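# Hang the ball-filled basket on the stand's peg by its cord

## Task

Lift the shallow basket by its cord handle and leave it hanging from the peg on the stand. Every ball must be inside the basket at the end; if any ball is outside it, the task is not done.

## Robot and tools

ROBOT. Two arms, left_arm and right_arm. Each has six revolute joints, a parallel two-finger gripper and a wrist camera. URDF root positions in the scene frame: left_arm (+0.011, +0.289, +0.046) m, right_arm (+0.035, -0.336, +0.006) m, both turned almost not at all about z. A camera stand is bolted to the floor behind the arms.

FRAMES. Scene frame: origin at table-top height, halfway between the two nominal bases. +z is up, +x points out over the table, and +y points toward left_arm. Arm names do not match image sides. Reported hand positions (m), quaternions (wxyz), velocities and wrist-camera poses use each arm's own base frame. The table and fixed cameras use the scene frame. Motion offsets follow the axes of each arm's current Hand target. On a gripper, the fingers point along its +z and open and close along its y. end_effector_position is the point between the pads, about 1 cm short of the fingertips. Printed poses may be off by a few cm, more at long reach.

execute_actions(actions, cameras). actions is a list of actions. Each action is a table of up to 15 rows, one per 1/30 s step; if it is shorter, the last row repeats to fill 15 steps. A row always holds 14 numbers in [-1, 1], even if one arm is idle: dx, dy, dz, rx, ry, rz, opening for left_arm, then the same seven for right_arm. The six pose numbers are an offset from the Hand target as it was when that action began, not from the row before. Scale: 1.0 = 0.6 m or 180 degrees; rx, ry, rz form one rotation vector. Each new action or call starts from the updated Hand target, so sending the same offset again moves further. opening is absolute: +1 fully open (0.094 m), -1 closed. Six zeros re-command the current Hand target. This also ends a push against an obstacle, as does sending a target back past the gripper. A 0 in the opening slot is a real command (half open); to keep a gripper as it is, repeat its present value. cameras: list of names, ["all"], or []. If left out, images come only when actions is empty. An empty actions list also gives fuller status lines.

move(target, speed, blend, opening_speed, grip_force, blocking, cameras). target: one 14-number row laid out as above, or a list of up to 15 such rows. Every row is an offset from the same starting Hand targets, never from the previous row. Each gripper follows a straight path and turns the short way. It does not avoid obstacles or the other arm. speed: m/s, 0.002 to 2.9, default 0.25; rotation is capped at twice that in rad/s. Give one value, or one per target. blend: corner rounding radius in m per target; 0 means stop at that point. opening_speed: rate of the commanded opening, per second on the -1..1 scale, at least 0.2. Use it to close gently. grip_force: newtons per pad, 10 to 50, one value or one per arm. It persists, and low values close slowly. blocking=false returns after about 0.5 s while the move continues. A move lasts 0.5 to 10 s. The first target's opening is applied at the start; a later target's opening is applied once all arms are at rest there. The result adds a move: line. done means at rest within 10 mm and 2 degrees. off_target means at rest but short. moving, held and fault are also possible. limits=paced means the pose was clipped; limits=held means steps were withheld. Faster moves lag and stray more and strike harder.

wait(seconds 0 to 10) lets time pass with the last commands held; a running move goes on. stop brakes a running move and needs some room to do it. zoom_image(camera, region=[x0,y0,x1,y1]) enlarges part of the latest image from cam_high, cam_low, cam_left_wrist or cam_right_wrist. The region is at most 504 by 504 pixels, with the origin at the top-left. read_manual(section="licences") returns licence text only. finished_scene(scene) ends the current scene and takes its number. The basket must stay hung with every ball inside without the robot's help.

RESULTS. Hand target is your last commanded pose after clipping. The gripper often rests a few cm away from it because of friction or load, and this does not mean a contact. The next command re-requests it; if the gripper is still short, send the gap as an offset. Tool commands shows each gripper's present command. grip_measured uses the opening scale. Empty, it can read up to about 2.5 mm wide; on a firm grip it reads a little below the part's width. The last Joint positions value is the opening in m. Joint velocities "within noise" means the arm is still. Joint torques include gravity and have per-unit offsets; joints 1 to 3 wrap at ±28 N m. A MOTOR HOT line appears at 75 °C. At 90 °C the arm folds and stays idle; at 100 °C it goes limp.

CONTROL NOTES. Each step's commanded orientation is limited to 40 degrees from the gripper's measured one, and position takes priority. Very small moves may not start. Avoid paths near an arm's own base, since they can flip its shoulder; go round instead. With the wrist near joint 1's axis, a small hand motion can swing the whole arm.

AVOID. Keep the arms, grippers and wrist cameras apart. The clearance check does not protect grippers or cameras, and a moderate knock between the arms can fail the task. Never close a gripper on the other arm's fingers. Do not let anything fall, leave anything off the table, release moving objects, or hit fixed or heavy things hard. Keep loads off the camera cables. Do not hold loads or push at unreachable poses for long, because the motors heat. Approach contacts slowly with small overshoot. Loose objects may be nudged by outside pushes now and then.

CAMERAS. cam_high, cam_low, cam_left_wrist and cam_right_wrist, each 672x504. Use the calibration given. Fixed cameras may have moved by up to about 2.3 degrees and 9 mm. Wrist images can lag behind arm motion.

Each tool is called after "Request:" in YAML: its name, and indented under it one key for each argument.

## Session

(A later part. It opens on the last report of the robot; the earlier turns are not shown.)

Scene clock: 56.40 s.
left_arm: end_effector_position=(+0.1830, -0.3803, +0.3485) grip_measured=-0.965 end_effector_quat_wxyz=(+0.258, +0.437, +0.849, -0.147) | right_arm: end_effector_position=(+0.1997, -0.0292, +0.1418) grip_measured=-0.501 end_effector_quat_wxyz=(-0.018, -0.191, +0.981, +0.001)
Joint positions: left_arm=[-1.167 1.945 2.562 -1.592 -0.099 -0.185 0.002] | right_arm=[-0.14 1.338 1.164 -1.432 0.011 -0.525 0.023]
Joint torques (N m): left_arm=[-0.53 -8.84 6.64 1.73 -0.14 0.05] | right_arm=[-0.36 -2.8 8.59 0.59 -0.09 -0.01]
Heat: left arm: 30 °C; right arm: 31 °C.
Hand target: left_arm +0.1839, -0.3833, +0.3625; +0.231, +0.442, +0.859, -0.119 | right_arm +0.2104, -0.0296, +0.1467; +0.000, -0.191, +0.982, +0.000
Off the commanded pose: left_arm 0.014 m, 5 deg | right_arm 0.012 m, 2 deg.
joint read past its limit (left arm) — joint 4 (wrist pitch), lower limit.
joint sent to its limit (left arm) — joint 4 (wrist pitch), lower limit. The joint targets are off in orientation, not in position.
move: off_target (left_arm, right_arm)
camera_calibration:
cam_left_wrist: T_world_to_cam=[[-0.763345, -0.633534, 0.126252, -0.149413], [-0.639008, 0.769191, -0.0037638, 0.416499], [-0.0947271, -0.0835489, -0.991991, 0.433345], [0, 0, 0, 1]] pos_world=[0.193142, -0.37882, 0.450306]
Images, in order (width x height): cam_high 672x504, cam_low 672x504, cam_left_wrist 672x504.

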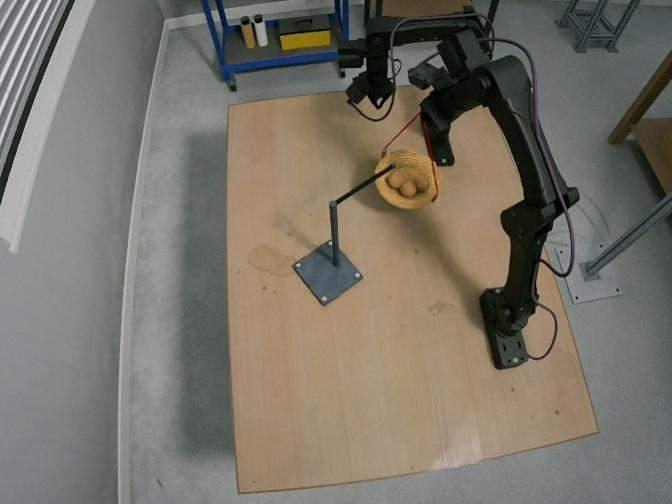

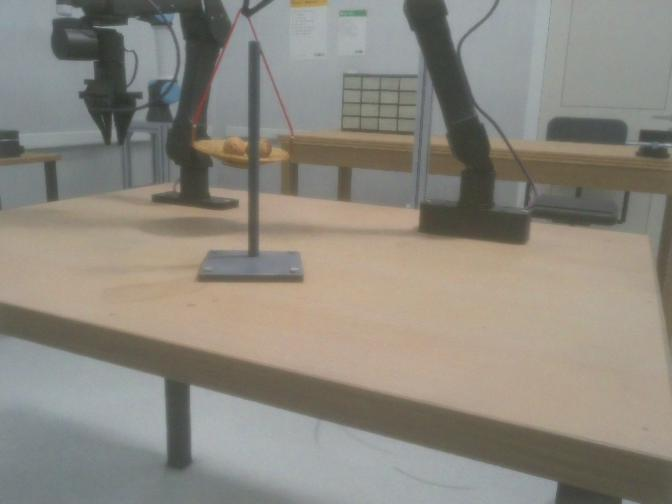

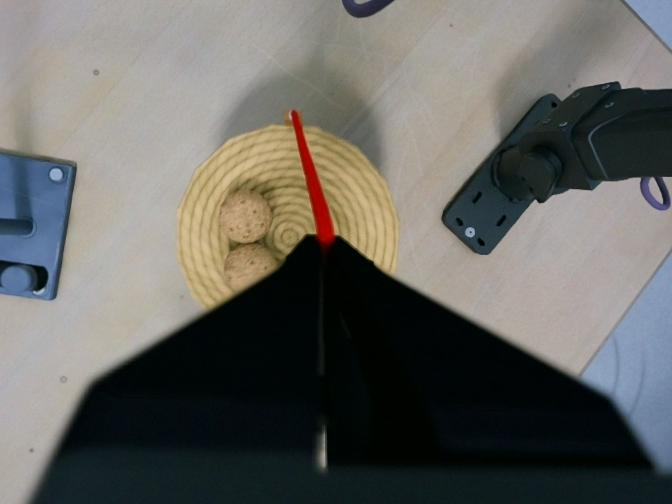

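Request:
move:
  target:
    - [0.049,0.054,-0.019,0,-0.083,0,-1,0,0,0,0,0,0,-0.5]
  speed: 0.05
  cameras: ["cam_high","cam_low","cam_left_wrist"]

Request:
zoom_image:
  camera: "cam_high"
  region: [320, 80, 480, 240]

Scene clock: 58.90 s.
left_arm: end_effector_position=(+0.1896, -0.3418, +0.3428) grip_measured=-0.965 end_effector_quat_wxyz=(+0.314, +0.430, +0.830, -0.163) | right_arm: end_effector_position=(+0.1997, -0.0292, +0.1418) grip_measured=-0.501 end_effector_quat_wxyz=(-0.018, -0.191, +0.981, +0.001)
Joint positions: left_arm=[-1.115 1.579 1.966 -1.24 -0.104 -0.119 0.002] | right_arm=[-0.14 1.338 1.164 -1.432 0.011 -0.525 0.023]
Joint torques (N m): left_arm=[0.57 -9.07 4.27 2.18 -0.09 0.07] | right_arm=[-0.38 -2.8 8.61 0.58 -0.09 -0.01]
Heat: left arm: 30 °C; right arm: 31 °C.
Hand target: left_arm +0.1922, -0.3391, +0.3576; +0.340, +0.423, +0.821, -0.175 | right_arm +0.2104, -0.0296, +0.1467; +0.000, -0.191, +0.982, +0.000
Off the commanded pose: left_arm 0.015 m, 4 deg | right_arm 0.012 m, 2 deg.
move: off_target (left_arm, right_arm)
camera_calibration:
cam_left_wrist: T_world_to_cam=[[-0.771923, -0.625553, 0.113215, -0.110571], [-0.635674, 0.761561, -0.126263, 0.429767], [-0.00723575, -0.169433, -0.985515, 0.383454], [0, 0, 0, 1]] pos_world=[0.190614, -0.331492, 0.444682]
Images, in order (width x height): cam_high 672x504, cam_low 672x504, cam_left_wrist 672x504.

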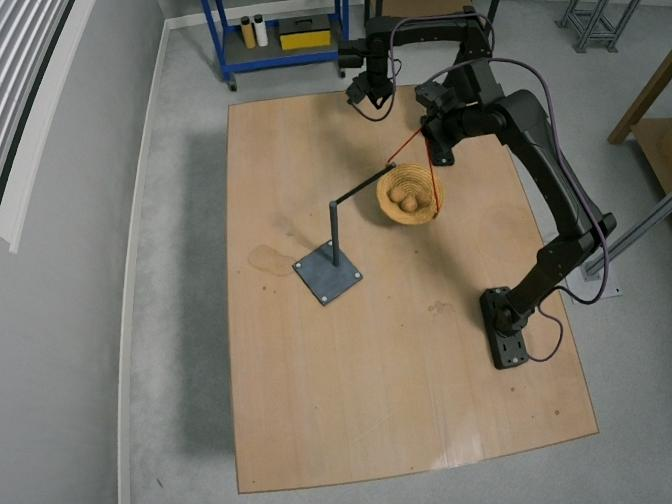

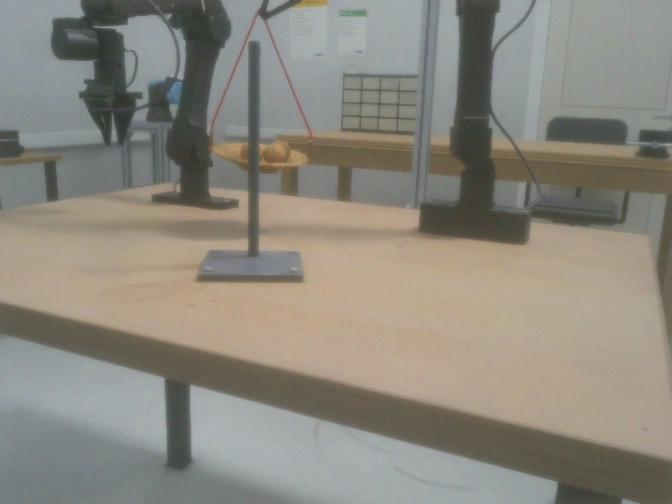

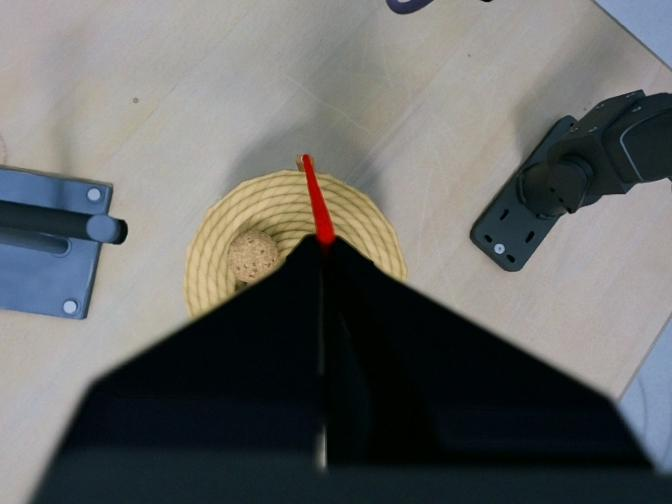

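Scaled by 3.150 from the camera's 672x504 image, which has a finer 960x720 frame.

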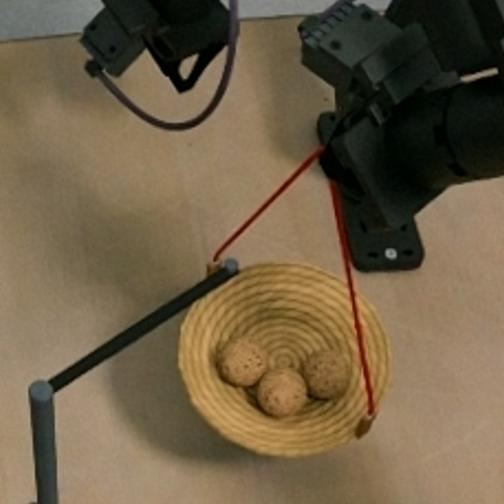

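Request:
move:
  target:
    - [-0.022,0.216,0.034,0.02,0,0.02,-1,0,0,0,0,0,0,-0.5]
  speed: 0.05
  cameras: ["cam_high","cam_low","cam_left_wrist"]

Request:
zoom_image:
  camera: "cam_high"
  region: [320, 80, 480, 240]

Request:
zoom_image:
  camera: "cam_low"
  region: [160, 0, 350, 190]

Scene clock: 62.50 s.
left_arm: end_effector_position=(+0.3084, -0.2785, +0.3352) grip_measured=-0.965 end_effector_quat_wxyz=(+0.308, +0.455, +0.815, -0.181) | right_arm: end_effector_position=(+0.1997, -0.0292, +0.1418) grip_measured=-0.501 end_effector_quat_wxyz=(-0.018, -0.191, +0.981, +0.001)
Joint positions: left_arm=[-0.617 1.688 2.051 -1.249 0.278 0.301 0.002] | right_arm=[-0.14 1.338 1.164 -1.432 0.011 -0.525 0.023]
Joint torques (N m): left_arm=[0.29 -7.16 8.14 1.86 0.3 0.1] | right_arm=[-0.38 -2.8 8.62 0.58 -0.1 -0.01]
Heat: left arm: 30 °C; right arm: 31 °C.
Hand target: left_arm +0.3116, -0.2832, +0.3525; +0.332, +0.459, +0.802, -0.190 | right_arm +0.2104, -0.0296, +0.1467; +0.000, -0.191, +0.982, +0.000
Off the commanded pose: left_arm 0.018 m, 3 deg | right_arm 0.012 m, 2 deg.
move: off_target (left_arm, right_arm)
camera_calibration:
cam_left_wrist: T_world_to_cam=[[-0.811059, -0.570797, 0.12796, 0.0441012], [-0.584318, 0.800822, -0.131365, 0.453011], [-0.0274902, -0.181314, -0.983041, 0.389633], [0, 0, 0, 1]] pos_world=[0.311182, -0.266962, 0.436892]
Images, in order (width x height): cam_high 672x504, cam_low 672x504, cam_left_wrist 672x504.

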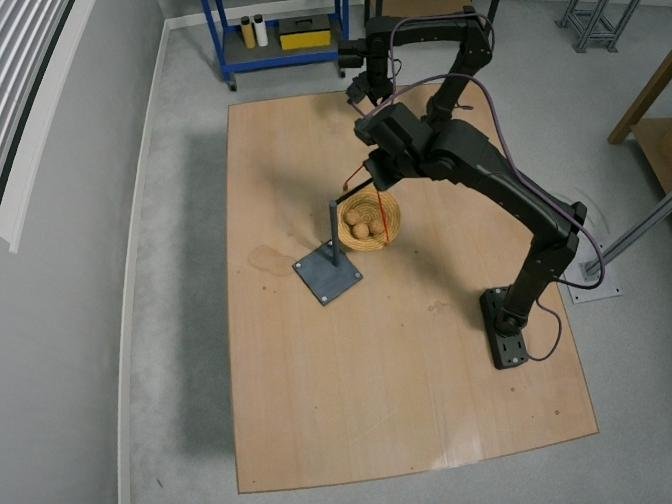

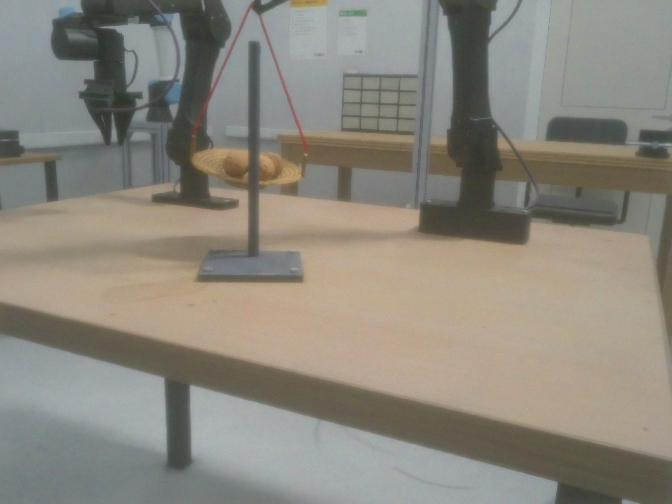

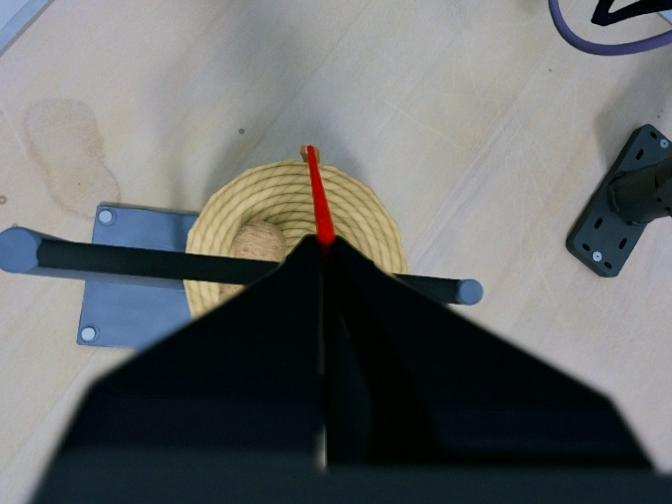

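Scaled by 3.150 from the camera's 672x504 image, which has a finer 960x720 frame.

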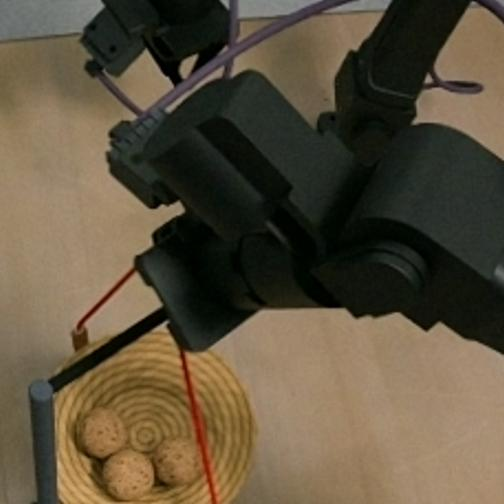

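Scaled by 2.653 from the camera's 672x504 image, which has a finer 960x720 frame.

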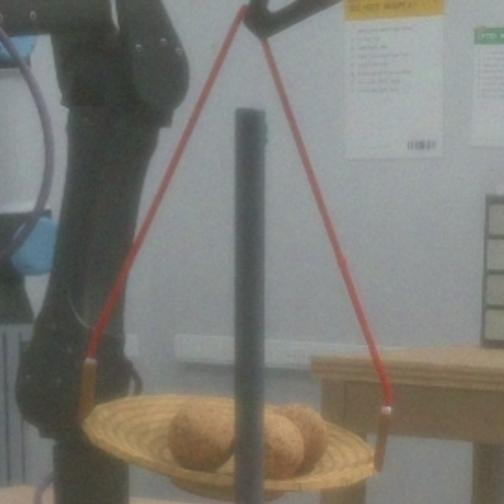

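Request:
move:
  target:
    - [0.053,0,0.053,0,0,0,-1,0,0,0,0,0,0,-0.5]
  speed: 0.05
  cameras: ["cam_low","cam_left_wrist"]

Request:
zoom_image:
  camera: "cam_low"
  region: [160, 0, 350, 190]

Scene clock: 64.03 s.
left_arm: end_effector_position=(+0.3111, -0.2808, +0.2918) grip_measured=-0.965 end_effector_quat_wxyz=(+0.301, +0.457, +0.817, -0.181) | right_arm: end_effector_position=(+0.1997, -0.0292, +0.1418) grip_measured=-0.501 end_effector_quat_wxyz=(-0.018, -0.191, +0.981, +0.001)
Joint positions: left_arm=[-0.617 1.622 1.791 -1.069 0.28 0.303 0.002] | right_arm=[-0.14 1.338 1.164 -1.432 0.011 -0.525 0.023]
Joint torques (N m): left_arm=[0.27 -10.06 4.55 2.21 0.29 0.09] | right_arm=[-0.36 -2.8 8.62 0.58 -0.1 -0.01]
Heat: left arm: 30 °C; right arm: 31 °C.
Hand target: left_arm +0.3116, -0.2832, +0.3076; +0.332, +0.459, +0.802, -0.190 | right_arm +0.2104, -0.0296, +0.1467; +0.000, -0.191, +0.982, +0.000
Off the commanded pose: left_arm 0.016 m, 4 deg | right_arm 0.012 m, 2 deg.
move: off_target (left_arm, right_arm)
camera_calibration:
cam_left_wrist: T_world_to_cam=[[-0.811062, -0.56966, 0.132913, 0.0493218], [-0.583632, 0.803356, -0.118291, 0.447324], [-0.0393906, -0.173514, -0.984043, 0.352766], [0, 0, 0, 1]] pos_world=[0.314972, -0.270054, 0.393496]
Images, in order (width x height): cam_low 672x504, cam_left_wrist 672x504.

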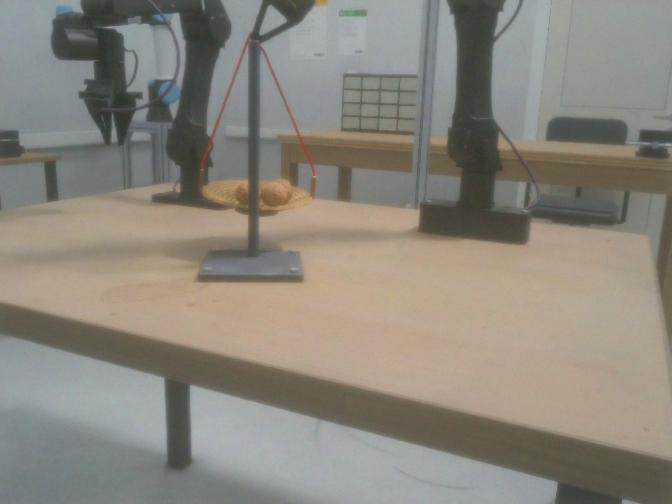

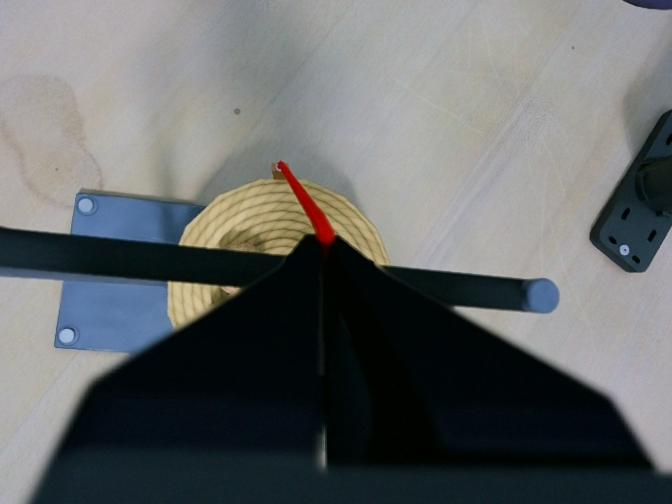

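Scaled by 2.653 from the camera's 672x504 image, which has a finer 960x720 frame.

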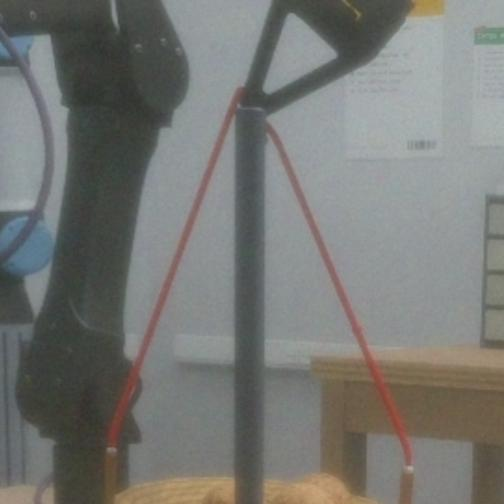

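Request:
move:
  target:
    - [0.014,0,0.014,0,0,0,-1,0,0,0,0,0,0,-0.5]
    - [0.014,0,0.014,0,0,0,-0.6,0,0,0,0,0,0,-0.5]
  speed: 0.04
  opening_speed: 0.3
  cameras: ["cam_low","cam_left_wrist"]

Request:
zoom_image:
  camera: "cam_low"
  region: [160, 0, 350, 190]

Scene clock: 66.57 s.
left_arm: end_effector_position=(+0.3144, -0.2839, +0.2936) grip_measured=-0.603 end_effector_quat_wxyz=(+0.328, +0.456, +0.806, -0.186) | right_arm: end_effector_position=(+0.1997, -0.0292, +0.1418) grip_measured=-0.501 end_effector_quat_wxyz=(-0.018, -0.191, +0.981, +0.001)
Joint positions: left_arm=[-0.617 1.587 1.723 -0.979 0.284 0.303 0.019] | right_arm=[-0.14 1.338 1.164 -1.432 0.011 -0.525 0.023]
Joint torques (N m): left_arm=[0.28 -8.43 4.44 1.87 0.26 0.07] | right_arm=[-0.38 -2.8 8.62 0.58 -0.09 -0.01]
Heat: left arm: 30 °C; right arm: 31 °C.
Hand target: left_arm +0.3115, -0.2832, +0.2957; +0.332, +0.459, +0.802, -0.190 | right_arm +0.2104, -0.0296, +0.1467; +0.000, -0.191, +0.982, +0.000
Off the commanded pose: left_arm 0.004 m, 1 deg | right_arm 0.012 m, 2 deg.
move: off_target (right_arm)
camera_calibration:
cam_left_wrist: T_world_to_cam=[[-0.818064, -0.563259, 0.116234, 0.0589603], [-0.575108, 0.799541, -0.17316, 0.46441], [0.00460001, -0.208503, -0.978011, 0.328645], [0, 0, 0, 1]] pos_world=[0.313808, -0.269582, 0.394982]
Images, in order (width x height): cam_low 672x504, cam_left_wrist 672x504.

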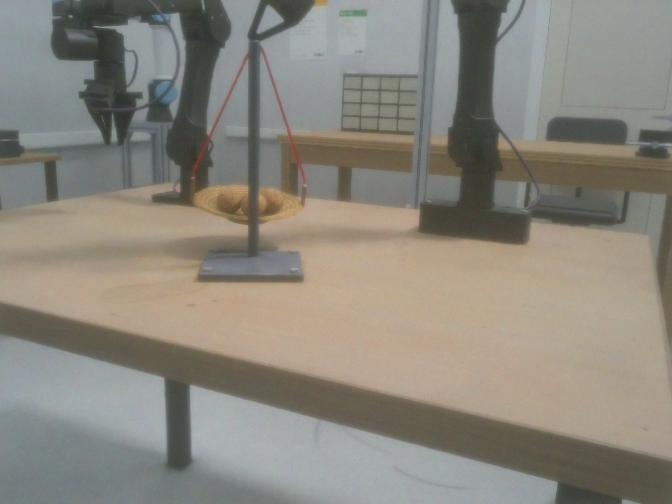

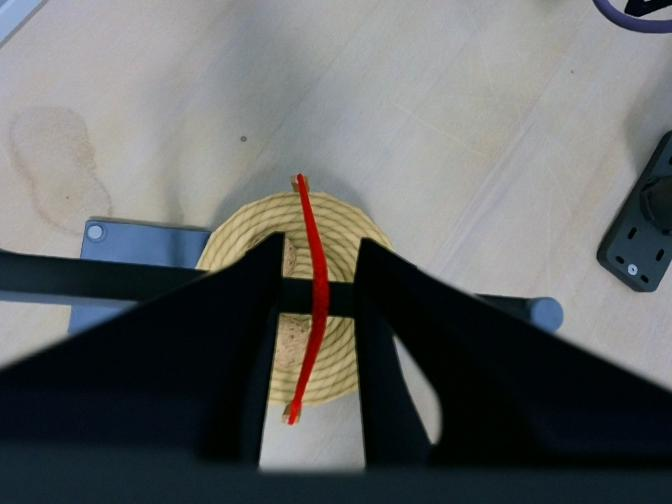

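Scaled by 2.653 from the camera's 672x504 image, which has a finer 960x720 frame.

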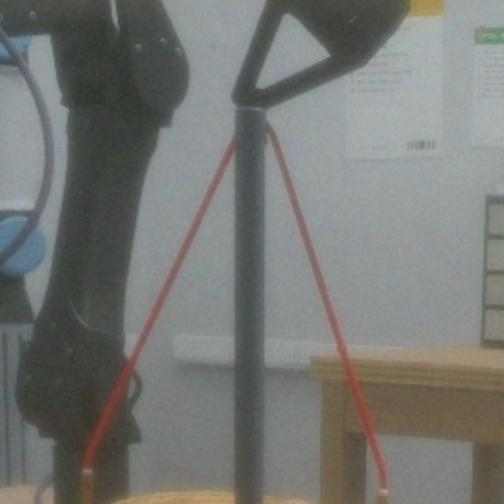

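Hanging on the peg. Retreat.

Request:
move:
  target:
    - [0,0,-0.18,0,0,0,-0.6,0,0,0,0,0,0,-0.5]
  speed: 0.12
  cameras: ["cam_low","cam_left_wrist"]

Scene clock: 68.37 s.
left_arm: end_effector_position=(+0.2771, -0.2186, +0.3581) grip_measured=-0.603 end_effector_quat_wxyz=(+0.316, +0.455, +0.811, -0.186) | right_arm: end_effector_position=(+0.1997, -0.0292, +0.1418) grip_measured=-0.501 end_effector_quat_wxyz=(-0.018, -0.191, +0.981, +0.001)
Joint positions: left_arm=[-0.485 1.519 1.98 -1.362 0.371 0.408 0.019] | right_arm=[-0.14 1.338 1.164 -1.432 0.011 -0.525 0.023]
Joint torques (N m): left_arm=[0.5 -6.24 6.91 1.56 0.3 0.09] | right_arm=[-0.36 -2.8 8.61 0.59 -0.1 -0.01]
Heat: left arm: 30 °C; right arm: 31 °C.
Hand target: left_arm +0.2730, -0.2173, +0.3720; +0.332, +0.459, +0.802, -0.190 | right_arm +0.2104, -0.0296, +0.1467; +0.000, -0.191, +0.982, +0.000
Off the commanded pose: left_arm 0.015 m, 2 deg | right_arm 0.012 m, 2 deg.
move: off_target (left_arm, right_arm)
camera_calibration:
cam_left_wrist: T_world_to_cam=[[-0.814882, -0.565228, 0.12839, 0.0520094], [-0.579378, 0.800793, -0.151829, 0.395708], [-0.0169955, -0.198109, -0.980033, 0.414464], [0, 0, 0, 1]] pos_world=[0.27869, -0.205374, 0.459591]
Images, in order (width x height): cam_low 672x504, cam_left_wrist 672x504.

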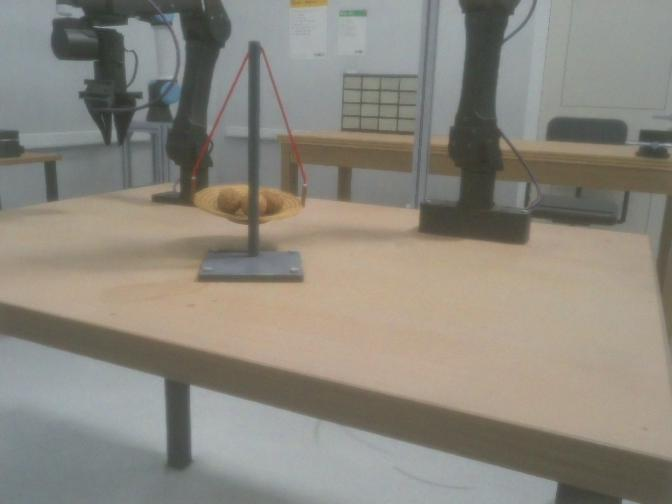

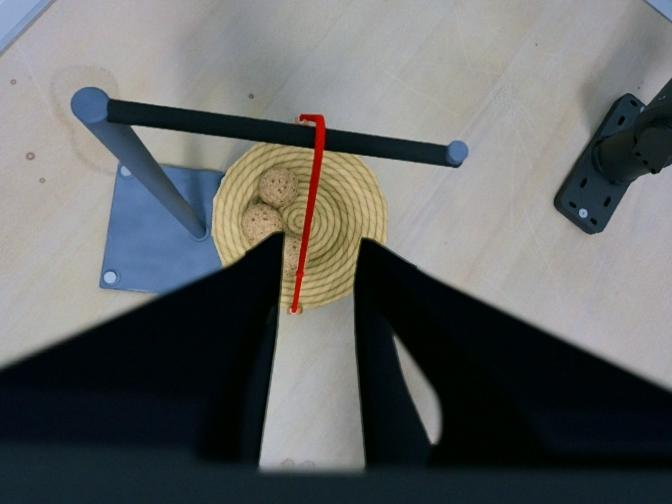

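Request:
finished_scene:
  scene: 3

The scene is finished: the task was done.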